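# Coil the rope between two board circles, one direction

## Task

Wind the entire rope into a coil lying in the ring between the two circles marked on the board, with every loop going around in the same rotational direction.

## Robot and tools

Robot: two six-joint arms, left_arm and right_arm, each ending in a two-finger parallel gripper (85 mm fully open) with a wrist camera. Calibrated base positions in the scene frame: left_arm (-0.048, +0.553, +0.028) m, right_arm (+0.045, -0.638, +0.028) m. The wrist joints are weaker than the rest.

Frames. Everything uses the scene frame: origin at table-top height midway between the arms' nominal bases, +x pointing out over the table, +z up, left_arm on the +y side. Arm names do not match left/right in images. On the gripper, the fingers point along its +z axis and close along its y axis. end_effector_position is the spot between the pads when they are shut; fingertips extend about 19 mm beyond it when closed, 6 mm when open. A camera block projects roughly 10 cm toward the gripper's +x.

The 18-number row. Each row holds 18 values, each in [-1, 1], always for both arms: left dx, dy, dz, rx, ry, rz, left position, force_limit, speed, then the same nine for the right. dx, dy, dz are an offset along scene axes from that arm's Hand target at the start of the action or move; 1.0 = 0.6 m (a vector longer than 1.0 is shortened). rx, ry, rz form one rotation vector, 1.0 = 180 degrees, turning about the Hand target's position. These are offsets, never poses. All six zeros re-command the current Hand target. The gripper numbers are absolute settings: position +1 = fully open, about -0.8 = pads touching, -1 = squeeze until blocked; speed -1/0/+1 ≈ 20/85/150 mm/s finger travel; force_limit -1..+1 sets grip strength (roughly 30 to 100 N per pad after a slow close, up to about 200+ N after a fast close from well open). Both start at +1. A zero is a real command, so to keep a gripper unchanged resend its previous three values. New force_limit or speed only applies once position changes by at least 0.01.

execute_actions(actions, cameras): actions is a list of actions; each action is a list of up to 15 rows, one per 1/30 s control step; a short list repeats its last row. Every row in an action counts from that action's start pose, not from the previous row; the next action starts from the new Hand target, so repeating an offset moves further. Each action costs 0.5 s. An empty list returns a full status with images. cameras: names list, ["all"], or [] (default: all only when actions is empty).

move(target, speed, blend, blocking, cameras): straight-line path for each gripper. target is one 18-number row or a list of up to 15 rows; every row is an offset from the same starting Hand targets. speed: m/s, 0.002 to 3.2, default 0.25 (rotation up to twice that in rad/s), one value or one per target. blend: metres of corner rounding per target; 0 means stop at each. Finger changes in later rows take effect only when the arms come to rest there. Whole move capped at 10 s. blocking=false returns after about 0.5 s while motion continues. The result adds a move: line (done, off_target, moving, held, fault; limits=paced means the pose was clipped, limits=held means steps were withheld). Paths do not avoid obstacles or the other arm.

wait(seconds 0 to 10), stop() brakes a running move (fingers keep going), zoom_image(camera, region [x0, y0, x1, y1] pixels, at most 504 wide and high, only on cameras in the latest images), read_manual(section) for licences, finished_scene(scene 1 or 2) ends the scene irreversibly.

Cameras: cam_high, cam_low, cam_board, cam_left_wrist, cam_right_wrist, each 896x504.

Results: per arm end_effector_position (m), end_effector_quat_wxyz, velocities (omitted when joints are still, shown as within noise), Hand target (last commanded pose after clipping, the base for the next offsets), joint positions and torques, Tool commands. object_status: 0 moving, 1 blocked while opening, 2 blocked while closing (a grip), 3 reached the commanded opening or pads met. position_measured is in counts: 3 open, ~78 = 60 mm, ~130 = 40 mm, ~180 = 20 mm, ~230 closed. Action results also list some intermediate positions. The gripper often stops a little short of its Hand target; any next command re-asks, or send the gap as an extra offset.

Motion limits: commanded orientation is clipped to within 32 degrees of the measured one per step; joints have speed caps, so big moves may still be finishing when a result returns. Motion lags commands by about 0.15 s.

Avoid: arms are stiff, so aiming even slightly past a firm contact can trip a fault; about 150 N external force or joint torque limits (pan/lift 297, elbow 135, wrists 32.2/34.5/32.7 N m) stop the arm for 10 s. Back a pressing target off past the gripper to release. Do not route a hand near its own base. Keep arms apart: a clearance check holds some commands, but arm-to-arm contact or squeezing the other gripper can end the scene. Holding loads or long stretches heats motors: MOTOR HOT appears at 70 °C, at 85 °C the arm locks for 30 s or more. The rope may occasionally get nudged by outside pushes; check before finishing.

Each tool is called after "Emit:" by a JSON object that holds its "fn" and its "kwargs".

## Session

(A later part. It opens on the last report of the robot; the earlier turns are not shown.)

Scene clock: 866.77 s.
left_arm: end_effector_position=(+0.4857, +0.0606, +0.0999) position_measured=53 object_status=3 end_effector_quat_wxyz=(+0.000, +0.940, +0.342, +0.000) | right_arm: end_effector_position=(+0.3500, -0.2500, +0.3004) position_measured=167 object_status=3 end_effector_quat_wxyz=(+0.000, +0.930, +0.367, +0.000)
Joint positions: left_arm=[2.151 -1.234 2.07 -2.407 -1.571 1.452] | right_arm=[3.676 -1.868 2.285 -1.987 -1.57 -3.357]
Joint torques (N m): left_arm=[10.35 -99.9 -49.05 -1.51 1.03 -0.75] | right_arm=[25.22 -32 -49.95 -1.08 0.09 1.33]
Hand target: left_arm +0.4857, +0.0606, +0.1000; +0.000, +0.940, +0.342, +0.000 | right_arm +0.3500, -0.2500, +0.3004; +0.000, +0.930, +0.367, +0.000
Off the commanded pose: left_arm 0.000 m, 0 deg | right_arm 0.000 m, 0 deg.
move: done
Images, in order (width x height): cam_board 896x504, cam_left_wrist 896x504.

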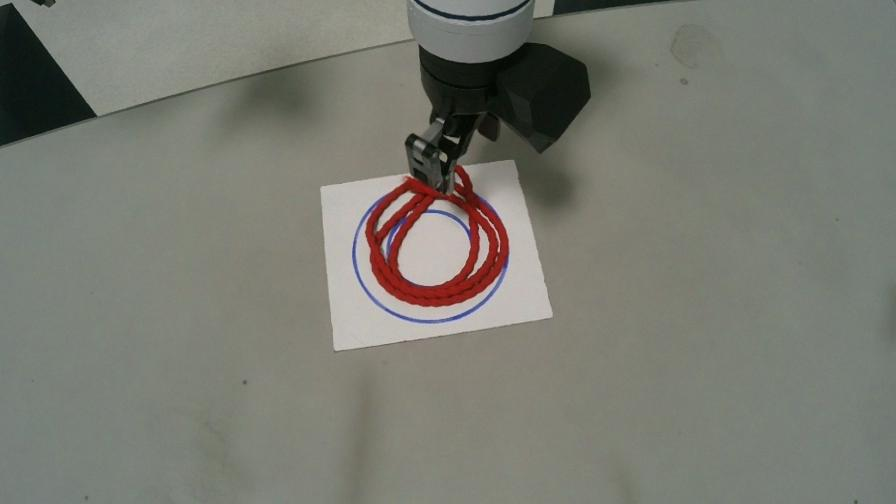

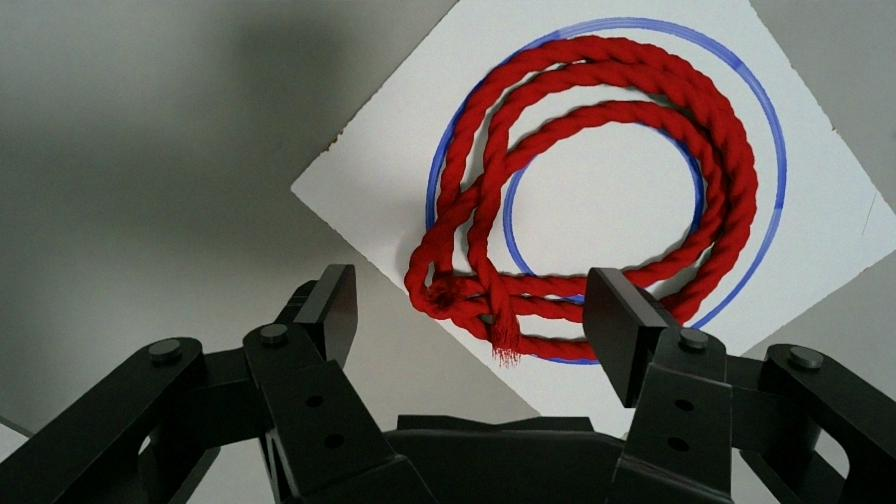

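Emit:
{"fn": "move", "kwargs": {"target": [0,0,0.25,0,0,0,0.6,-1,-0.5, 0,0,0,0,0,0,-0.3,-0.5,-1], "speed": 0.15, "cameras": ["cam_board","cam_left_wrist","cam_low"]}}

Emit:
{"fn": "zoom_image", "kwargs": {"camera": "cam_board", "region": [330, 140, 540, 340]}}

Emit:
{"fn": "zoom_image", "kwargs": {"camera": "cam_left_wrist", "region": [380, 20, 720, 360]}}

Scene clock: 877.93 s.
left_arm: end_effector_position=(+0.4858, +0.0606, +0.2499) position_measured=53 object_status=3 end_effector_quat_wxyz=(+0.000, +0.940, +0.342, +0.000) | right_arm: end_effector_position=(+0.3500, -0.2500, +0.3004) position_measured=167 object_status=3 end_effector_quat_wxyz=(+0.000, +0.930, +0.367, +0.000)
Joint positions: left_arm=[2.151 -1.407 1.961 -2.125 -1.571 1.452] | right_arm=[3.676 -1.868 2.285 -1.987 -1.57 -3.357]
Joint torques (N m): left_arm=[0.11 -89.62 -59.06 -0.9 1.15 -3.54] | right_arm=[24.92 -32.83 -50.26 -1.24 0.06 1.17]
Hand target: left_arm +0.4857, +0.0606, +0.2500; +0.000, +0.940, +0.342, +0.000 | right_arm +0.3500, -0.2500, +0.3004; +0.000, +0.930, +0.367, +0.000
Off the commanded pose: left_arm 0.000 m, 0 deg | right_arm 0.000 m, 0 deg.
move: done
Images, in order (width x height): cam_low 896x504, cam_board 896x504, cam_left_wrist 896x504.

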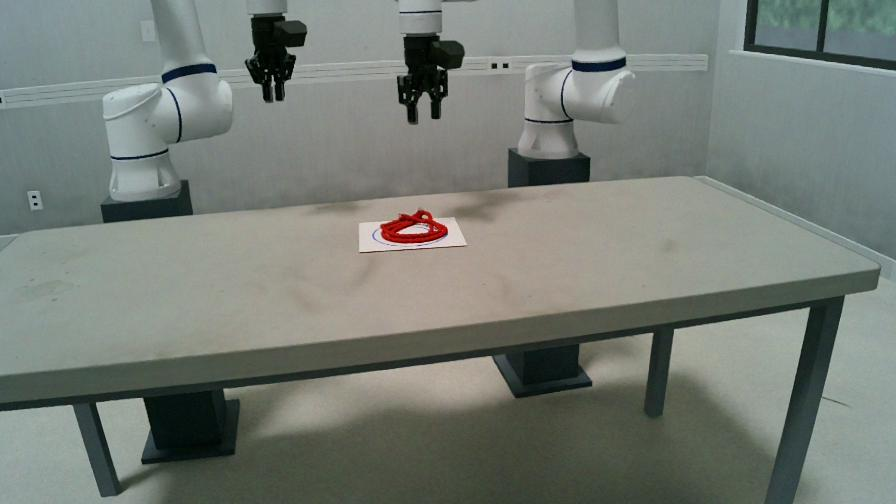

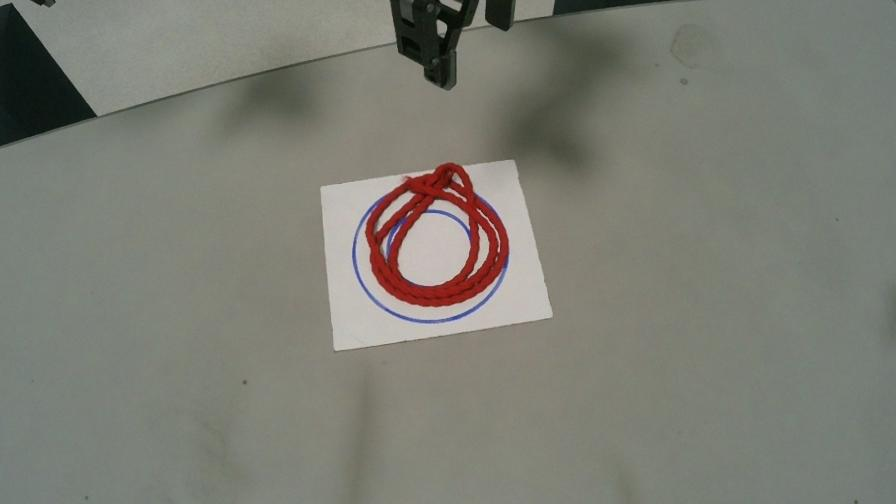

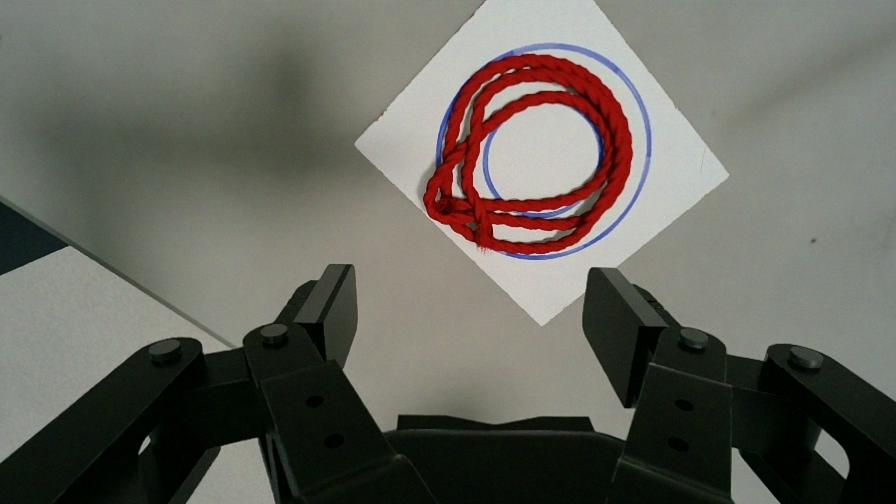

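Scaled by 2.400 from the camera's 896x504 image, which has a finer 1280x720 frame.

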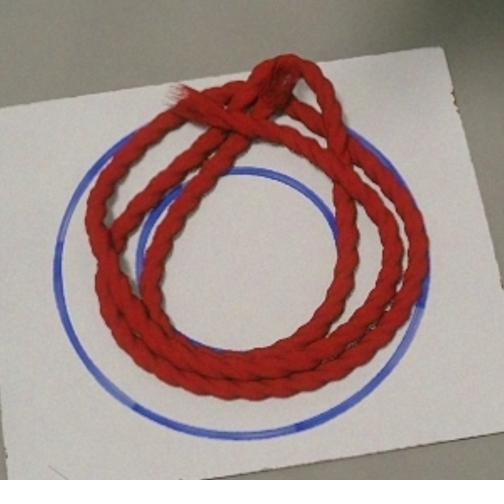

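Scaled by 1.482 from the camera's 896x504 image, which has a finer 1280x720 frame.

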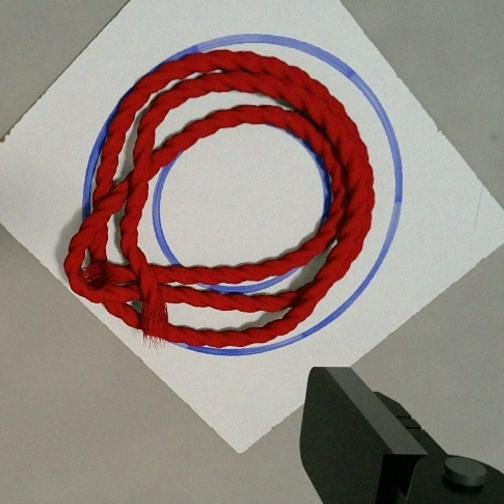

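Emit:
{"fn": "zoom_image", "kwargs": {"camera": "cam_low", "region": [340, 180, 490, 270]}}

Scaled by 3.360 from the camera's 896x504 image, which has a finer 1280x720 frame.

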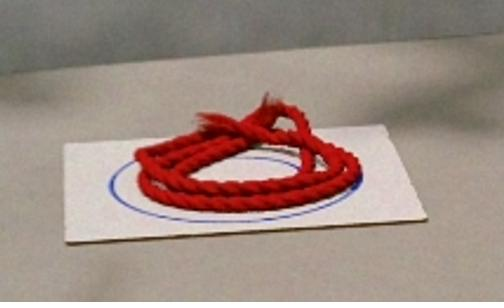

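Emit:
{"fn": "move", "kwargs": {"target": [[-0.093,0.0283,-0.2167,0,0,-0.411,0.6,-1,-0.5, 0,0,0,0,0,0,-0.3,-0.5,-1],[-0.093,0.0283,-0.2167,0,0,-0.411,-0.8,-1,0, 0,0,0,0,0,0,-0.3,-0.5,-1]], "speed": [0.2,0.05], "cameras": ["cam_board","cam_left_wrist"]}}

Scene clock: 898.67 s.
left_arm: end_effector_position=(+0.4299, +0.0775, +0.1200) position_measured=229 object_status=0 end_effector_quat_wxyz=(+0.000, +0.956, -0.292, +0.000) | right_arm: end_effector_position=(+0.3500, -0.2500, +0.3004) position_measured=167 object_status=3 end_effector_quat_wxyz=(+0.000, +0.930, +0.367, +0.000)
Joint positions: left_arm=[2.094 -1.331 2.159 -2.4 -1.571 2.686] | right_arm=[3.676 -1.868 2.285 -1.987 -1.57 -3.357]
Joint torques (N m): left_arm=[-12.67 -61.69 -29.52 -7.03 -0.3 3.05] | right_arm=[24.36 -32.18 -50.69 -1.1 0.13 1.3]
Hand target: left_arm +0.4299, +0.0775, +0.1200; +0.000, +0.956, -0.292, +0.000 | right_arm +0.3500, -0.2500, +0.3004; +0.000, +0.930, +0.367, +0.000
Off the commanded pose: left_arm 0.000 m, 0 deg | right_arm 0.000 m, 0 deg.
move: done
Images, in order (width x height): cam_board 896x504, cam_left_wrist 896x504.

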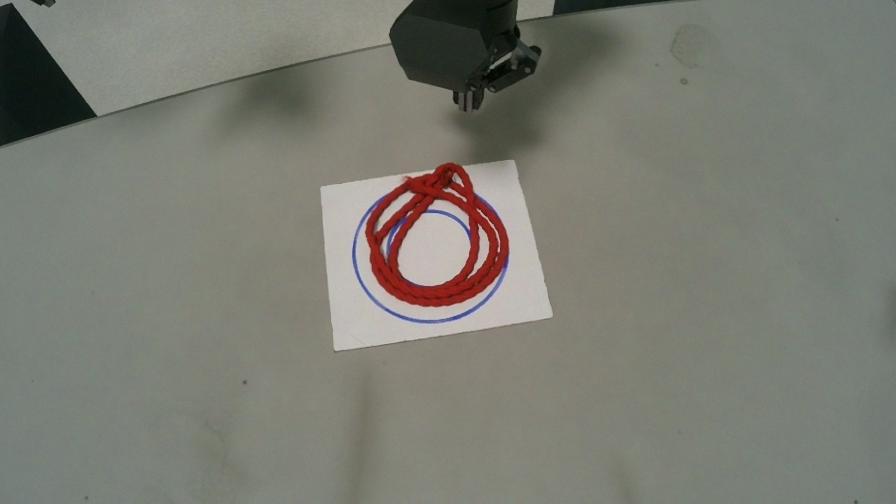

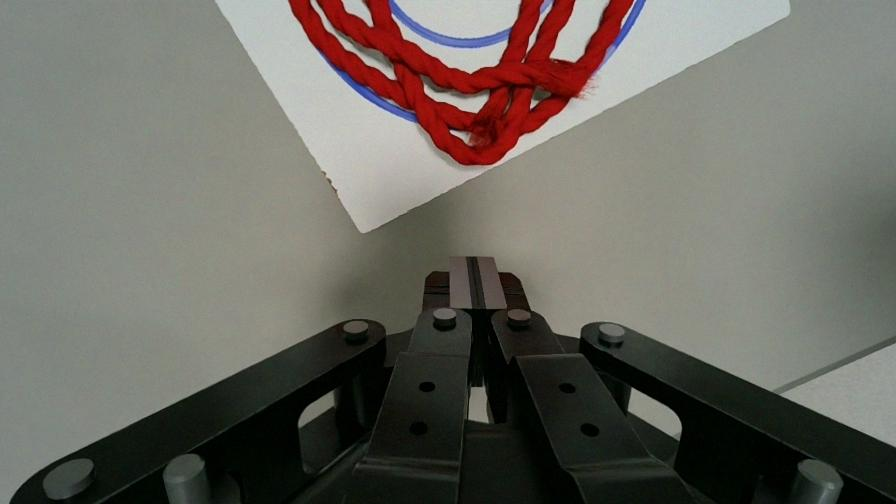

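Emit:
{"fn": "zoom_image", "kwargs": {"camera": "cam_left_wrist", "region": [280, 0, 680, 260]}}

Scaled by 1.260 from the camera's 896x504 image, which has a finer 1280x720 frame.

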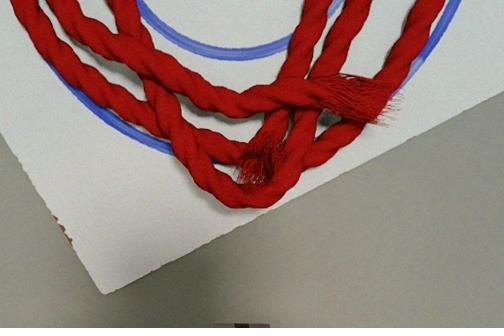

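Emit:
{"fn": "move", "kwargs": {"target": [[0,0,-0.1433,0,0,0,-0.8,-1,0, 0,0,0,0,0,0,-0.3,-0.5,-1],[0.0249,-0.0168,-0.1433,0,0,0,-0.8,-1,0, 0,0,0,0,0,0,-0.3,-0.5,-1]], "speed": [0.08,0.025], "cameras": ["cam_board","cam_left_wrist"]}}

Emit:
{"fn": "zoom_image", "kwargs": {"camera": "cam_left_wrist", "region": [230, 0, 730, 340]}}

Scene clock: 906.60 s.
left_arm: end_effector_position=(+0.4448, +0.0675, +0.0340) position_measured=229 object_status=3 end_effector_quat_wxyz=(+0.000, +0.956, -0.292, +0.000) | right_arm: end_effector_position=(+0.3500, -0.2500, +0.3004) position_measured=167 object_status=3 end_effector_quat_wxyz=(+0.000, +0.930, +0.367, +0.000)
Joint positions: left_arm=[2.106 -1.176 2.165 -2.56 -1.571 2.698] | right_arm=[3.676 -1.868 2.285 -1.987 -1.57 -3.357]
Joint torques (N m): left_arm=[17.56 -72.85 -43.87 -1.37 0.42 2.86] | right_arm=[24.91 -32.82 -51.1 -1.32 -0.13 1.12]
Hand target: left_arm +0.4449, +0.0675, +0.0340; +0.000, +0.956, -0.292, +0.000 | right_arm +0.3500, -0.2500, +0.3004; +0.000, +0.930, +0.367, +0.000
Off the commanded pose: left_arm 0.000 m, 0 deg | right_arm 0.000 m, 0 deg.
move: done
Images, in order (width x height): cam_board 896x504, cam_left_wrist 896x504.

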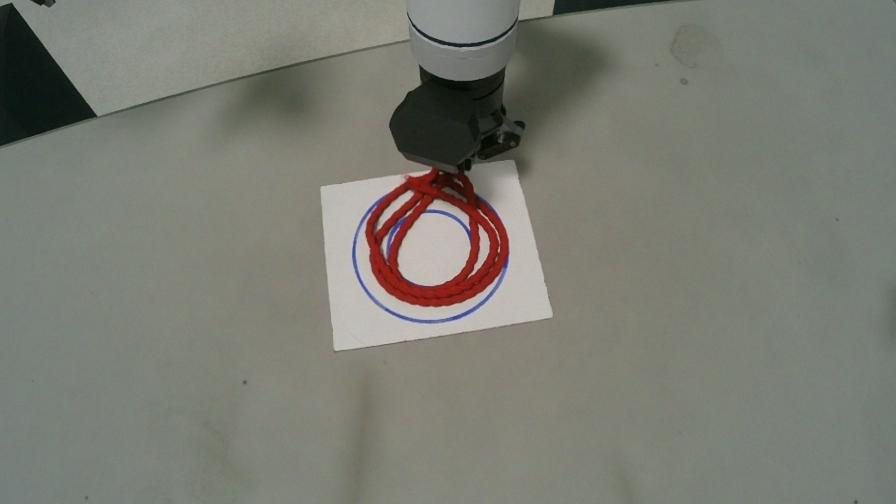

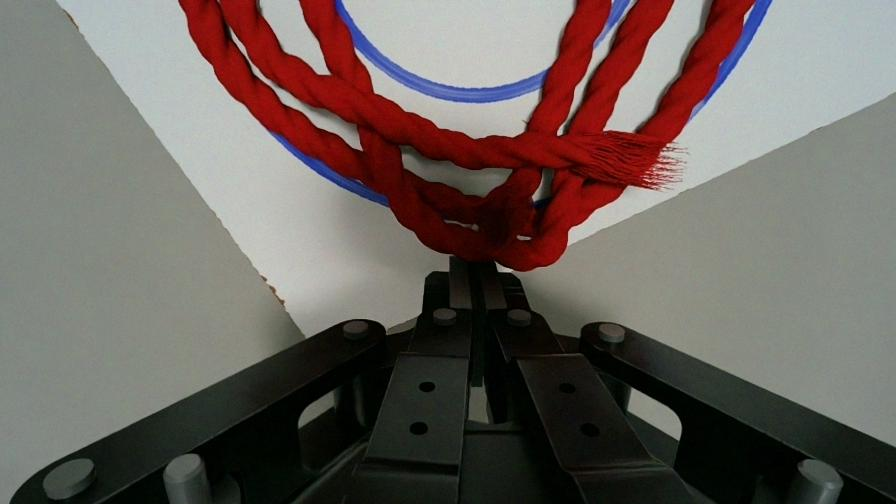

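Scaled by 1.008 from the camera's 896x504 image, which has a finer 1280x720 frame.

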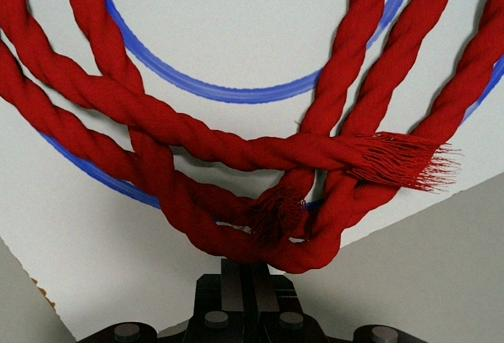

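Emit:
{"fn": "move", "kwargs": {"target": [0.0083,-0.0056,0,0,0,0,-0.8,-1,0, 0,0,0,0,0,0,-0.3,-0.5,-1], "speed": 0.02, "cameras": ["cam_left_wrist"]}}

Emit:
{"fn": "zoom_image", "kwargs": {"camera": "cam_left_wrist", "region": [230, 0, 730, 340]}}

Scene clock: 909.23 s.
left_arm: end_effector_position=(+0.4498, +0.0642, +0.0340) position_measured=229 object_status=3 end_effector_quat_wxyz=(+0.000, +0.956, -0.292, +0.000) | right_arm: end_effector_position=(+0.3500, -0.2500, +0.3004) position_measured=167 object_status=3 end_effector_quat_wxyz=(+0.000, +0.930, +0.367, +0.000)
Joint positions: left_arm=[2.11 -1.169 2.153 -2.555 -1.571 2.701] | right_arm=[3.676 -1.868 2.285 -1.987 -1.57 -3.357]
Joint torques (N m): left_arm=[18.29 -69.84 -42.95 -1.7 0.93 2.63] | right_arm=[24.41 -32.02 -51.22 -1.2 0.21 1.22]
Hand target: left_arm +0.4498, +0.0641, +0.0340; +0.000, +0.956, -0.292, +0.000 | right_arm +0.3500, -0.2500, +0.3004; +0.000, +0.930, +0.367, +0.000
Off the commanded pose: left_arm 0.000 m, 0 deg | right_arm 0.000 m, 0 deg.
move: done
Images, in order (width x height): cam_left_wrist 896x504.

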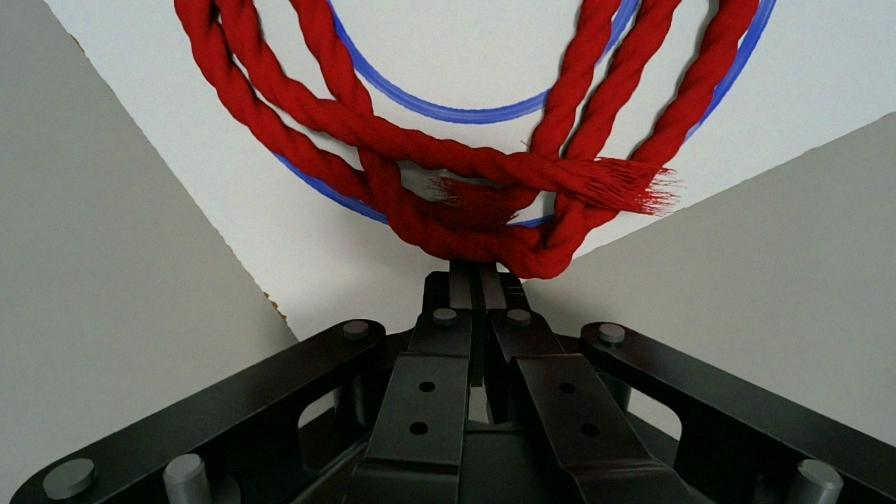

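Scaled by 1.008 from the camera's 896x504 image, which has a finer 1280x720 frame.

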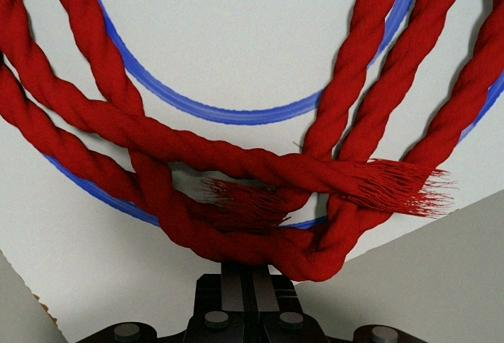

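Emit:
{"fn": "move", "kwargs": {"target": [[-0.0166,0.0112,0,0,0,0,-0.8,-1,0, 0,0,0,0,0,0,-0.3,-0.5,-1],[-0.0298,-0.0122,0,0,0,0.05,-0.8,-1,0, 0,0,0,0,0,0,-0.3,-0.5,-1],[-0.0117,-0.0205,0,0,0,0.05,-0.8,-1,0, 0,0,0,0,0,0,-0.3,-0.5,-1]], "speed": [0.04,0.05,0.02], "cameras": ["cam_board","cam_left_wrist"]}}

Emit:
{"fn": "zoom_image", "kwargs": {"camera": "cam_left_wrist", "region": [230, 0, 730, 340]}}

Scene clock: 915.20 s.
left_arm: end_effector_position=(+0.4427, +0.0519, +0.0340) position_measured=229 object_status=3 end_effector_quat_wxyz=(+0.000, +0.976, -0.217, +0.000) | right_arm: end_effector_position=(+0.3500, -0.2500, +0.3004) position_measured=167 object_status=3 end_effector_quat_wxyz=(+0.000, +0.930, +0.367, +0.000)
Joint positions: left_arm=[2.092 -1.165 2.146 -2.552 -1.571 2.526] | right_arm=[3.676 -1.868 2.285 -1.987 -1.57 -3.357]
Joint torques (N m): left_arm=[18.99 -70.29 -43.18 -1.77 0.99 1.48] | right_arm=[24.63 -32.17 -51.34 -1.41 -0.12 1.12]
Hand target: left_arm +0.4428, +0.0518, +0.0340; +0.000, +0.976, -0.217, +0.000 | right_arm +0.3500, -0.2500, +0.3004; +0.000, +0.930, +0.367, +0.000
Off the commanded pose: left_arm 0.000 m, 0 deg | right_arm 0.000 m, 0 deg.
move: done
Images, in order (width x height): cam_board 896x504, cam_left_wrist 896x504.

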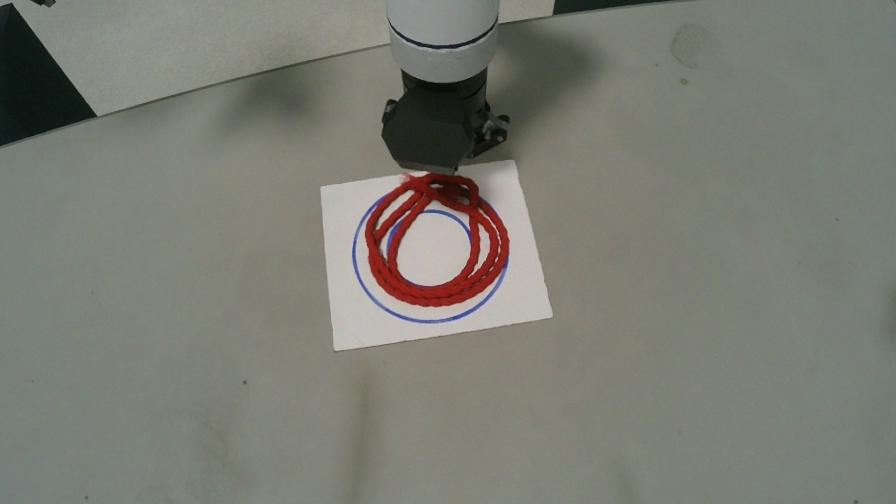

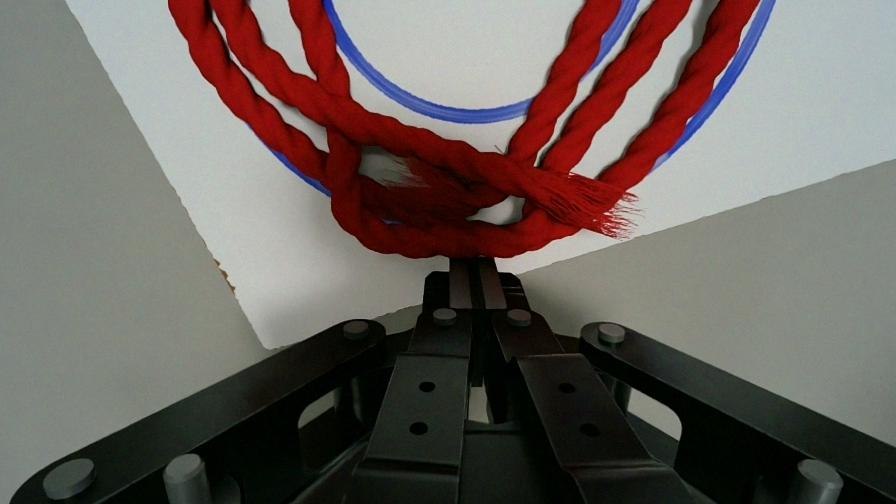

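Scaled by 1.008 from the camera's 896x504 image, which has a finer 1280x720 frame.

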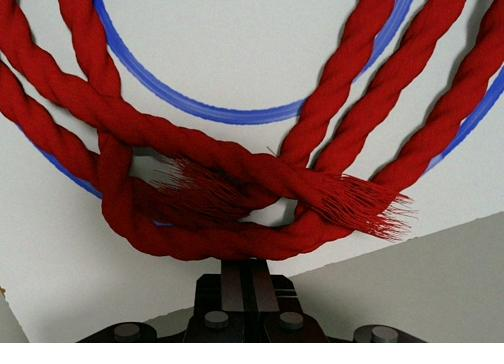

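Emit:
{"fn": "move", "kwargs": {"target": [[-0.0181,0.0085,0,0,0,0,-0.8,-1,0, 0,0,0,0,0,0,-0.3,-0.5,-1],[0.0033,0.0482,0,0,0,-0.0833,-0.8,-1,0, 0,0,0,0,0,0,-0.3,-0.5,-1],[0.0225,0.0322,0,0,0,-0.0833,-0.8,-1,0, 0,0,0,0,0,0,-0.3,-0.5,-1]], "speed": [0.04,0.06,0.02], "cameras": ["cam_board","cam_left_wrist"]}}

Emit:
{"fn": "zoom_image", "kwargs": {"camera": "cam_left_wrist", "region": [230, 0, 730, 340]}}

Scene clock: 925.60 s.
left_arm: end_effector_position=(+0.4562, +0.0712, +0.0340) position_measured=229 object_status=3 end_effector_quat_wxyz=(+0.000, +0.940, -0.342, +0.000) | right_arm: end_effector_position=(+0.3500, -0.2500, +0.3004) position_measured=167 object_status=3 end_effector_quat_wxyz=(+0.000, +0.930, +0.367, +0.000)
Joint positions: left_arm=[2.123 -1.169 2.154 -2.555 -1.571 2.82] | right_arm=[3.676 -1.868 2.285 -1.987 -1.57 -3.357]
Joint torques (N m): left_arm=[16.36 -72.15 -43.56 -1.48 -0.06 2.9] | right_arm=[24.86 -32.03 -52.16 -1.11 -0.06 1.11]
Hand target: left_arm +0.4563, +0.0711, +0.0340; +0.000, +0.940, -0.342, +0.000 | right_arm +0.3500, -0.2500, +0.3004; +0.000, +0.930, +0.367, +0.000
Off the commanded pose: left_arm 0.000 m, 0 deg | right_arm 0.000 m, 0 deg.
move: done
Images, in order (width x height): cam_board 896x504, cam_left_wrist 896x504.

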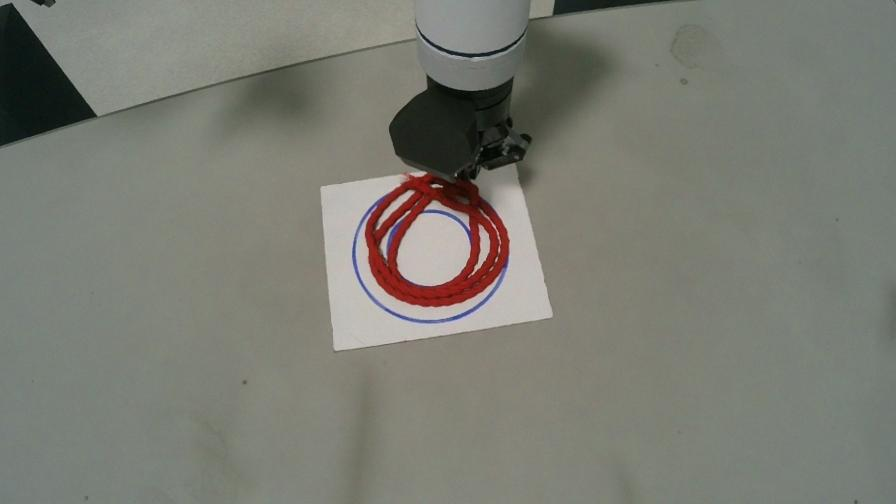

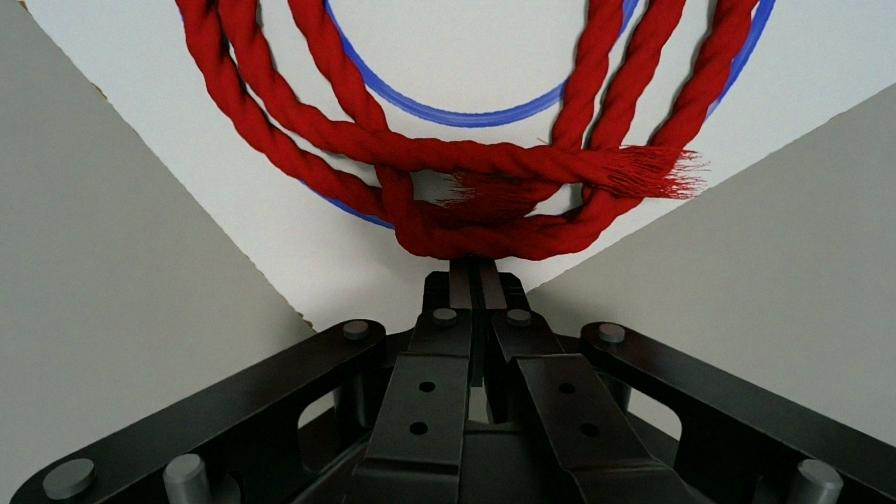

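Scaled by 1.008 from the camera's 896x504 image, which has a finer 1280x720 frame.

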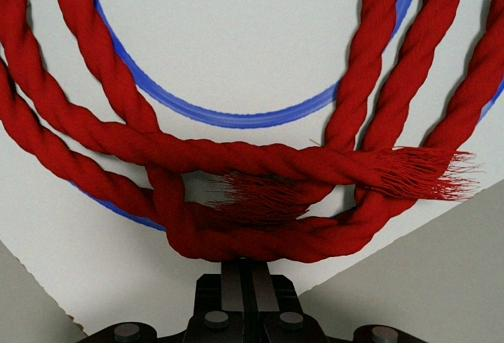

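Emit:
{"fn": "move", "kwargs": {"target": [0.0064,-0.0054,0,0,0,0,-0.8,-1,0, 0,0,0,0,0,0,-0.3,-0.5,-1], "speed": 0.02, "cameras": ["cam_left_wrist"]}}

Emit:
{"fn": "zoom_image", "kwargs": {"camera": "cam_left_wrist", "region": [230, 0, 730, 340]}}

Scene clock: 929.87 s.
left_arm: end_effector_position=(+0.4601, +0.0680, +0.0340) position_measured=229 object_status=3 end_effector_quat_wxyz=(+0.000, +0.940, -0.342, +0.000) | right_arm: end_effector_position=(+0.3500, -0.2500, +0.3004) position_measured=167 object_status=3 end_effector_quat_wxyz=(+0.000, +0.930, +0.367, +0.000)
Joint positions: left_arm=[2.126 -1.164 2.144 -2.551 -1.571 2.822] | right_arm=[3.676 -1.868 2.285 -1.987 -1.57 -3.357]
Joint torques (N m): left_arm=[15.59 -72.99 -43.17 -1.71 -0.2 2.76] | right_arm=[23.83 -30.88 -51.81 -1.16 0.2 1.16]
Hand target: left_arm +0.4602, +0.0679, +0.0340; +0.000, +0.940, -0.342, +0.000 | right_arm +0.3500, -0.2500, +0.3004; +0.000, +0.930, +0.367, +0.000
Off the commanded pose: left_arm 0.000 m, 0 deg | right_arm 0.000 m, 0 deg.
move: done
Images, in order (width x height): cam_left_wrist 896x504.

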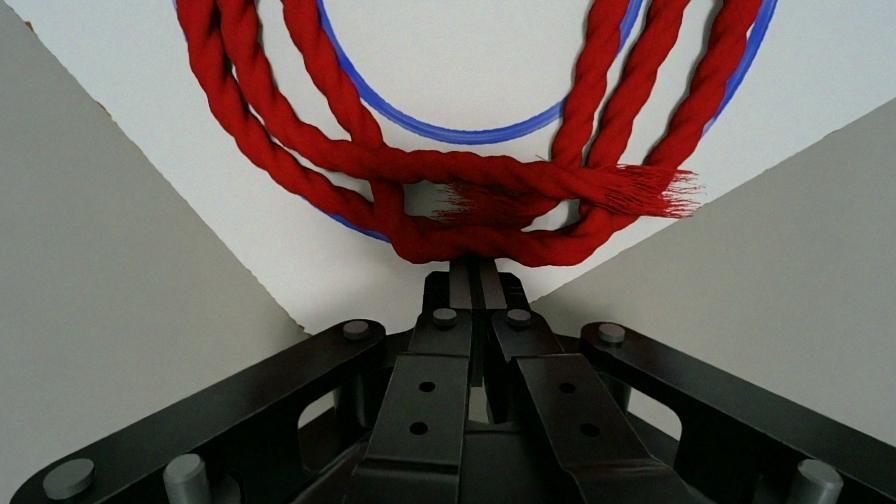

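Scaled by 1.008 from the camera's 896x504 image, which has a finer 1280x720 frame.

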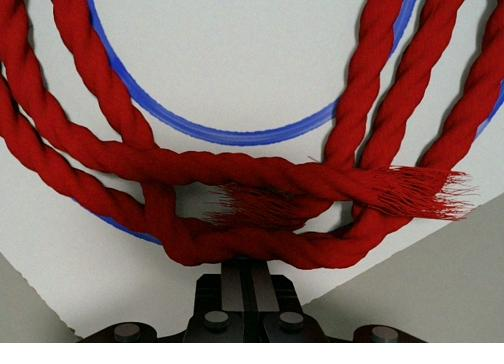

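Emit:
{"fn": "move", "kwargs": {"target": [[-0.0166,0.0139,0,0,0,0,-0.8,-1,0, 0,0,0,0,0,0,-0.3,-0.5,-1],[-0.0427,-0.0205,0,0,0,0.0833,-0.8,-1,0, 0,0,0,0,0,0,-0.3,-0.5,-1],[-0.0215,-0.0305,0,0,0,0.0833,-0.8,-1,0, 0,0,0,0,0,0,-0.3,-0.5,-1]], "speed": [0.04,0.06,0.02], "cameras": ["cam_left_wrist"]}}

Emit:
{"fn": "zoom_image", "kwargs": {"camera": "cam_left_wrist", "region": [230, 0, 730, 340]}}

Scene clock: 936.57 s.
left_arm: end_effector_position=(+0.4472, +0.0496, +0.0340) position_measured=229 object_status=3 end_effector_quat_wxyz=(+0.000, +0.976, -0.217, +0.000) | right_arm: end_effector_position=(+0.3500, -0.2500, +0.3004) position_measured=167 object_status=3 end_effector_quat_wxyz=(+0.000, +0.930, +0.367, +0.000)
Joint positions: left_arm=[2.096 -1.16 2.137 -2.548 -1.571 2.53] | right_arm=[3.676 -1.868 2.285 -1.987 -1.57 -3.357]
Joint torques (N m): left_arm=[17.31 -71.75 -43.28 -1.66 1.36 1.39] | right_arm=[24.25 -32.07 -51.63 -1.16 0.03 0.95]
Hand target: left_arm +0.4473, +0.0496, +0.0340; +0.000, +0.976, -0.217, +0.000 | right_arm +0.3500, -0.2500, +0.3004; +0.000, +0.930, +0.367, +0.000
Off the commanded pose: left_arm 0.000 m, 0 deg | right_arm 0.000 m, 0 deg.
move: done
Images, in order (width x height): cam_left_wrist 896x504.

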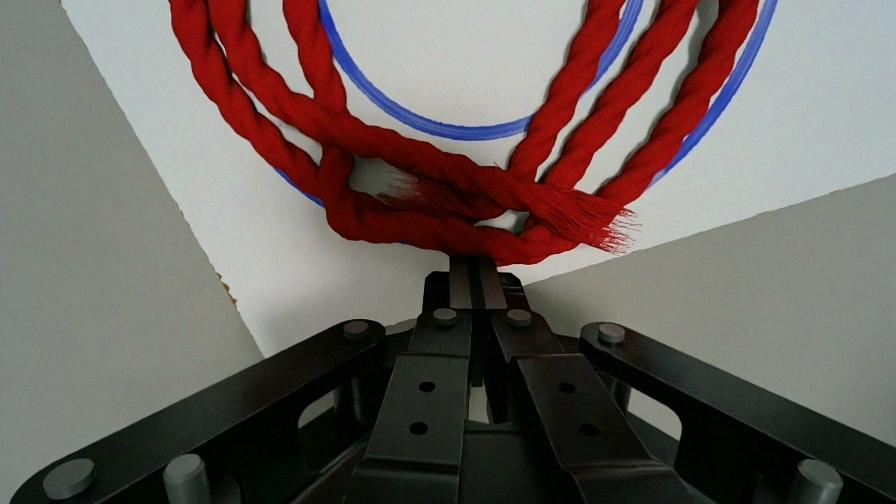

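Scaled by 1.008 from the camera's 896x504 image, which has a finer 1280x720 frame.

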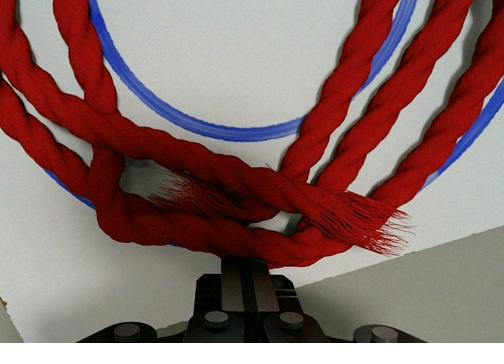

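Emit:
{"fn": "move", "kwargs": {"target": [[-0.0211,0.0099,0,0,0,0,-0.8,-1,0, 0,0,0,0,0,0,-0.3,-0.5,-1],[0.03,0.077,0,0,0,-0.1611,-0.8,-1,0, 0,0,0,0,0,0,-0.3,-0.5,-1],[0.0457,0.0555,0,0,0,-0.1611,-0.8,-1,0, 0,0,0,0,0,0,-0.3,-0.5,-1]], "speed": [0.04,0.08,0.02], "cameras": ["cam_left_wrist"]}}

Emit:
{"fn": "zoom_image", "kwargs": {"camera": "cam_left_wrist", "region": [230, 0, 730, 340]}}

Scene clock: 945.27 s.
left_arm: end_effector_position=(+0.4746, +0.0830, +0.0340) position_measured=229 object_status=3 end_effector_quat_wxyz=(+0.000, +0.891, -0.454, +0.000) | right_arm: end_effector_position=(+0.3500, -0.2500, +0.3004) position_measured=167 object_status=3 end_effector_quat_wxyz=(+0.000, +0.930, +0.367, +0.000)
Joint positions: left_arm=[2.156 -1.163 2.143 -2.551 -1.571 3.096] | right_arm=[3.676 -1.868 2.285 -1.987 -1.57 -3.357]
Joint torques (N m): left_arm=[18.06 -70.74 -44.85 -1.96 -0.5 2.41] | right_arm=[24.29 -30.39 -51.72 -1.29 0.15 1.08]
Hand target: left_arm +0.4747, +0.0829, +0.0340; +0.000, +0.891, -0.454, +0.000 | right_arm +0.3500, -0.2500, +0.3004; +0.000, +0.930, +0.367, +0.000
Off the commanded pose: left_arm 0.000 m, 0 deg | right_arm 0.000 m, 0 deg.
move: done
Images, in order (width x height): cam_left_wrist 896x504.

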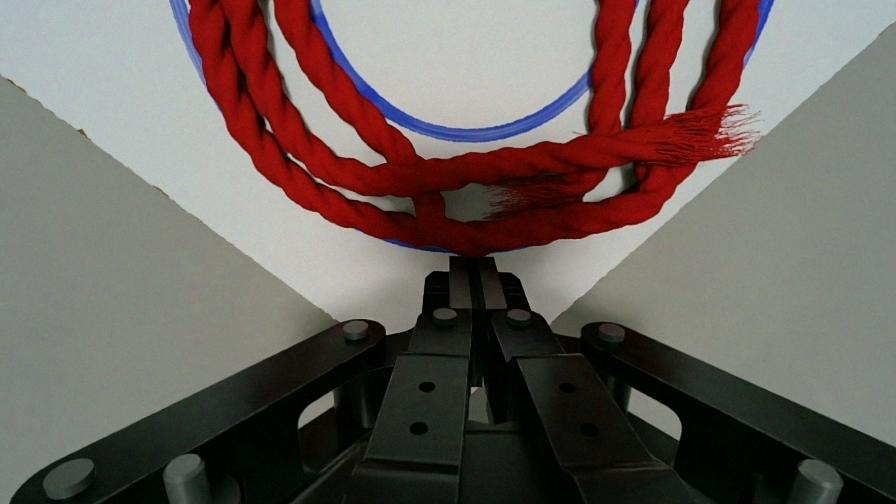

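Scaled by 1.008 from the camera's 896x504 image, which has a finer 1280x720 frame.

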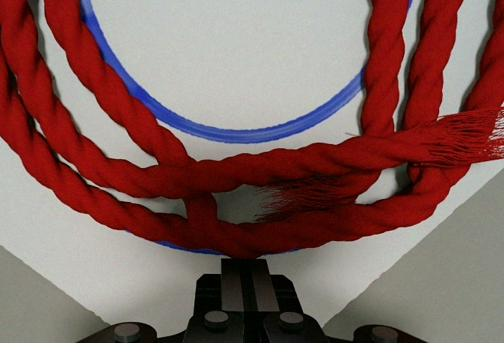

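Emit:
{"fn": "move", "kwargs": {"target": [[-0.0196,0.027,0,0,0,0,-0.8,-1,0, 0,0,0,0,0,0,-0.3,-0.5,-1],[-0.0196,0.027,0.2,0,0,0,-0.8,-1,0, 0,0,0,0,0,0,-0.3,-0.5,-1],[0.2,-0.05,0.36,0,0,0,-0.8,-1,0, 0,0,0,0,0,0,-0.3,-0.5,-1]], "speed": [0.04,0.1,0.15], "cameras": ["cam_board","cam_left_wrist","cam_low"]}}

Emit:
{"fn": "zoom_image", "kwargs": {"camera": "cam_board", "region": [330, 140, 540, 340]}}

Scene clock: 950.93 s.
left_arm: end_effector_position=(+0.5946, +0.0529, +0.2500) position_measured=229 object_status=3 end_effector_quat_wxyz=(+0.000, +0.891, -0.454, +0.000) | right_arm: end_effector_position=(+0.3500, -0.2500, +0.3004) position_measured=167 object_status=3 end_effector_quat_wxyz=(+0.000, +0.930, +0.367, +0.000)
Joint positions: left_arm=[2.262 -1.274 1.79 -2.087 -1.571 3.203] | right_arm=[3.676 -1.868 2.285 -1.987 -1.57 -3.357]
Joint torques (N m): left_arm=[18.27 -78.66 -59.56 -1.34 -0.25 2.97] | right_arm=[24.71 -30.06 -51.48 -1.39 0.16 0.95]
Hand target: left_arm +0.5947, +0.0529, +0.2500; +0.000, +0.891, -0.454, +0.000 | right_arm +0.3500, -0.2500, +0.3004; +0.000, +0.930, +0.367, +0.000
Off the commanded pose: left_arm 0.000 m, 0 deg | right_arm 0.000 m, 0 deg.
move: done
Images, in order (width x height): cam_low 896x504, cam_board 896x504, cam_left_wrist 896x504.

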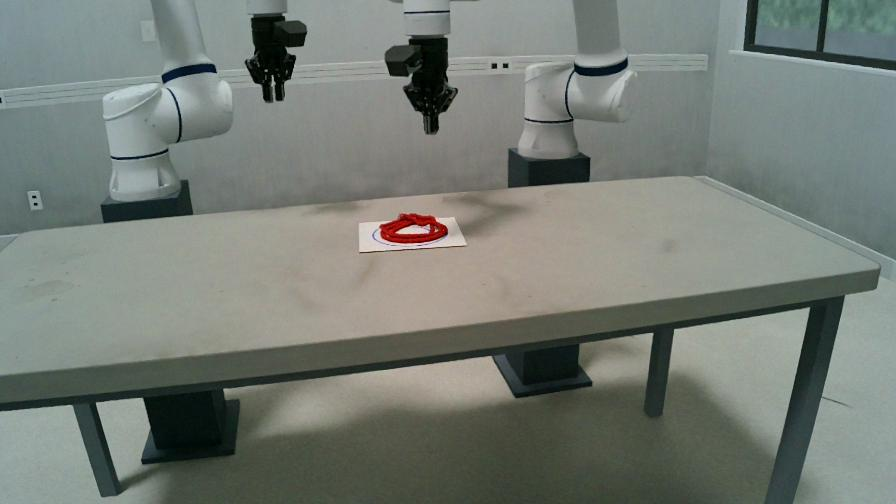

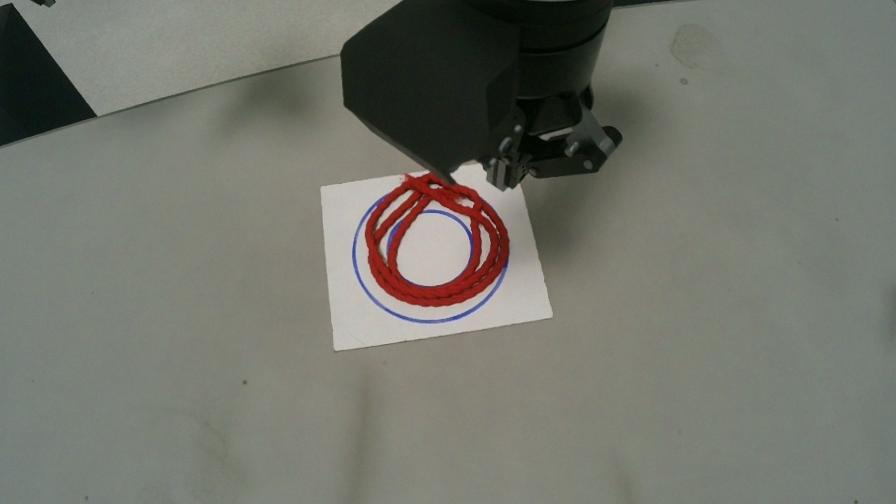

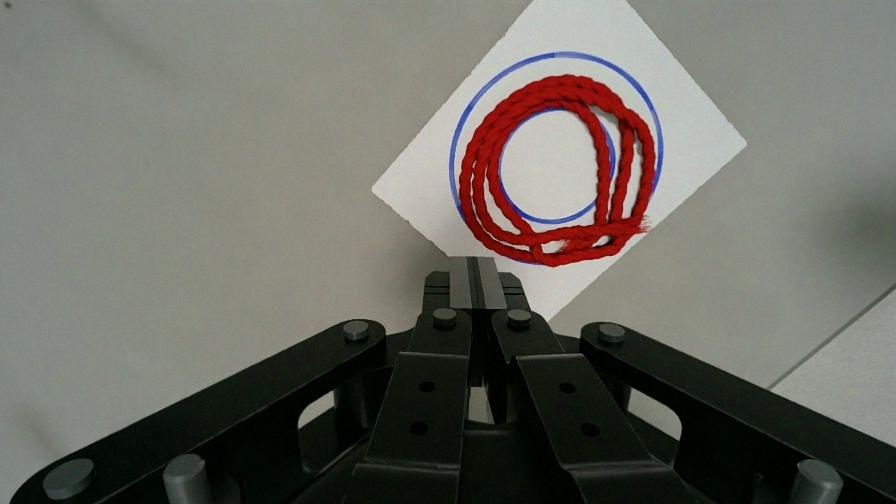

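Scaled by 2.400 from the camera's 896x504 image, which has a finer 1280x720 frame.

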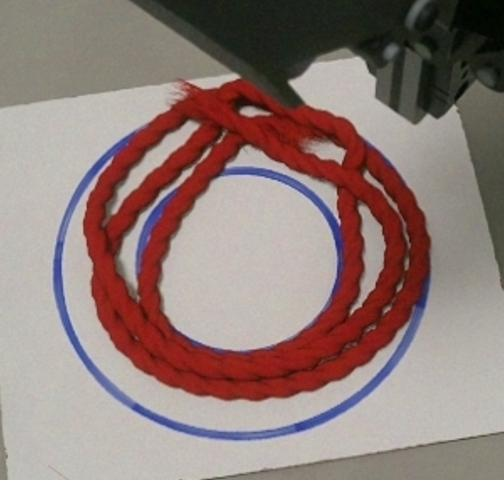

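Emit:
{"fn": "zoom_image", "kwargs": {"camera": "cam_left_wrist", "region": [430, 30, 690, 290]}}

Scaled by 1.938 from the camera's 896x504 image, which has a finer 1280x720 frame.

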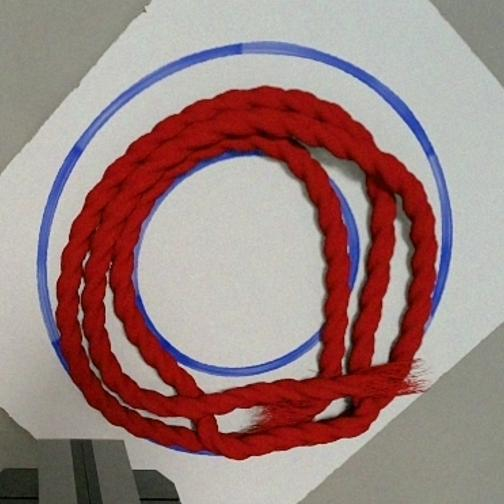

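Emit:
{"fn": "move", "kwargs": {"target": [[-0.1317,-0.0783,-0.2,0,0,-0.489,-0.8,-1,0, 0,0,0,0,0,0,-0.3,-0.5,-1],[-0.1317,-0.0783,-0.31,0,0,-0.489,-0.8,-1,0, 0,0,0,0,0,0,-0.3,-0.5,-1]], "speed": [0.2,0.08], "cameras": ["cam_board","cam_left_wrist"]}}

Scene clock: 966.10 s.
left_arm: end_effector_position=(+0.5156, +0.0059, +0.0642) position_measured=229 object_status=3 end_effector_quat_wxyz=(+0.000, -0.325, +0.946, +0.000) | right_arm: end_effector_position=(+0.3500, -0.2500, +0.3004) position_measured=167 object_status=3 end_effector_quat_wxyz=(+0.000, +0.930, +0.367, +0.000)
Joint positions: left_arm=[2.145 -1.112 1.967 -2.426 -1.571 4.622] | right_arm=[3.676 -1.868 2.285 -1.987 -1.57 -3.357]
Joint torques (N m): left_arm=[-6.51 -84.81 -26.36 -6.61 0.05 2.89] | right_arm=[23.83 -31.4 -51.61 -1.52 0.05 1]
Hand target: left_arm +0.5157, +0.0059, +0.0640; +0.000, -0.325, +0.946, +0.000 | right_arm +0.3500, -0.2500, +0.3004; +0.000, +0.930, +0.367, +0.000
Off the commanded pose: left_arm 0.000 m, 0 deg | right_arm 0.000 m, 0 deg.
move: done
Images, in order (width x height): cam_board 896x504, cam_left_wrist 896x504.

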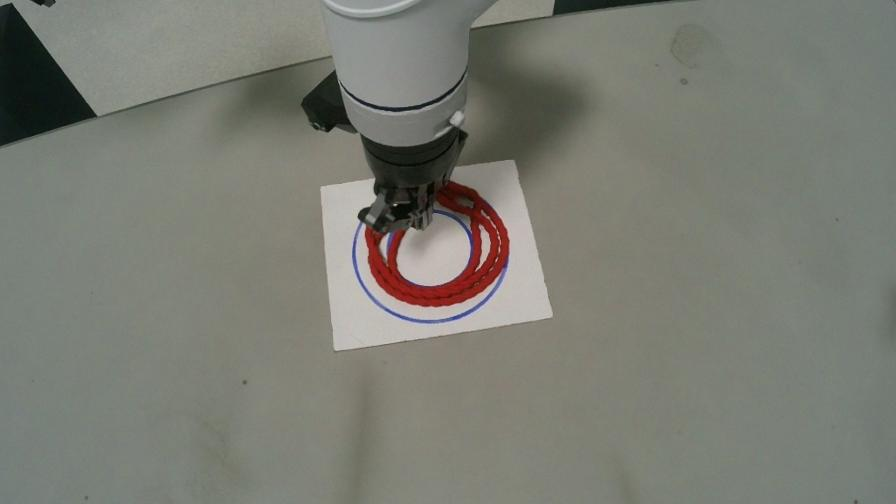

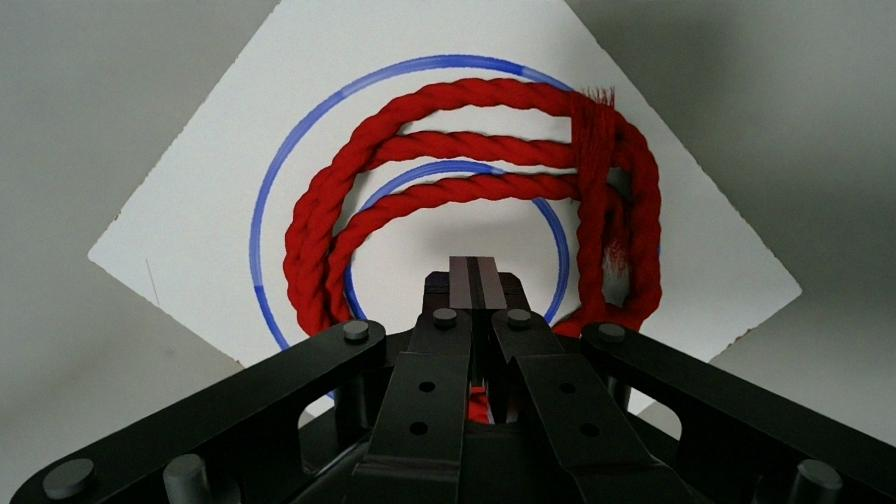

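Emit:
{"fn": "move", "kwargs": {"target": [[0,0,-0.0542,0,0,0,-0.8,-1,0, 0,0,0,0,0,0,-0.3,-0.5,-1],[-0.0276,-0.0215,-0.0542,0,0,0,-0.8,-1,0, 0,0,0,0,0,0,-0.3,-0.5,-1]], "speed": [0.05,0.025], "cameras": ["cam_left_wrist"]}}

Scene clock: 969.40 s.
left_arm: end_effector_position=(+0.4992, -0.0069, +0.0315) position_measured=229 object_status=3 end_effector_quat_wxyz=(+0.000, -0.325, +0.946, +0.000) | right_arm: end_effector_position=(+0.3500, -0.2500, +0.3004) position_measured=167 object_status=3 end_effector_quat_wxyz=(+0.000, +0.930, +0.367, +0.000)
Joint positions: left_arm=[2.118 -1.071 1.983 -2.483 -1.571 4.595] | right_arm=[3.676 -1.868 2.285 -1.987 -1.57 -3.357]
Joint torques (N m): left_arm=[-15.6 -115.17 -23.94 -6.91 -0.62 -4.55] | right_arm=[24.59 -30.49 -51.75 -1.45 0.12 0.98]
Hand target: left_arm +0.4991, -0.0070, +0.0315; +0.000, -0.325, +0.946, +0.000 | right_arm +0.3500, -0.2500, +0.3004; +0.000, +0.930, +0.367, +0.000
Off the commanded pose: left_arm 0.000 m, 0 deg | right_arm 0.000 m, 0 deg.
move: done
Images, in order (width x height): cam_left_wrist 896x504.

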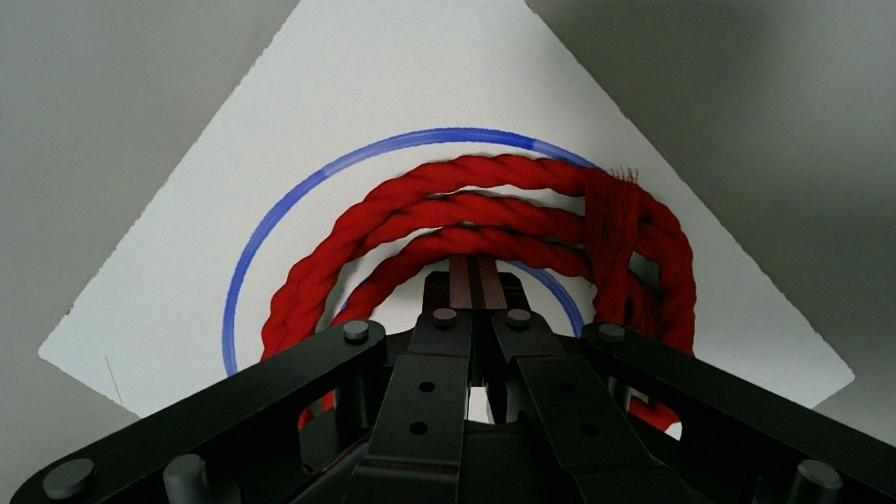

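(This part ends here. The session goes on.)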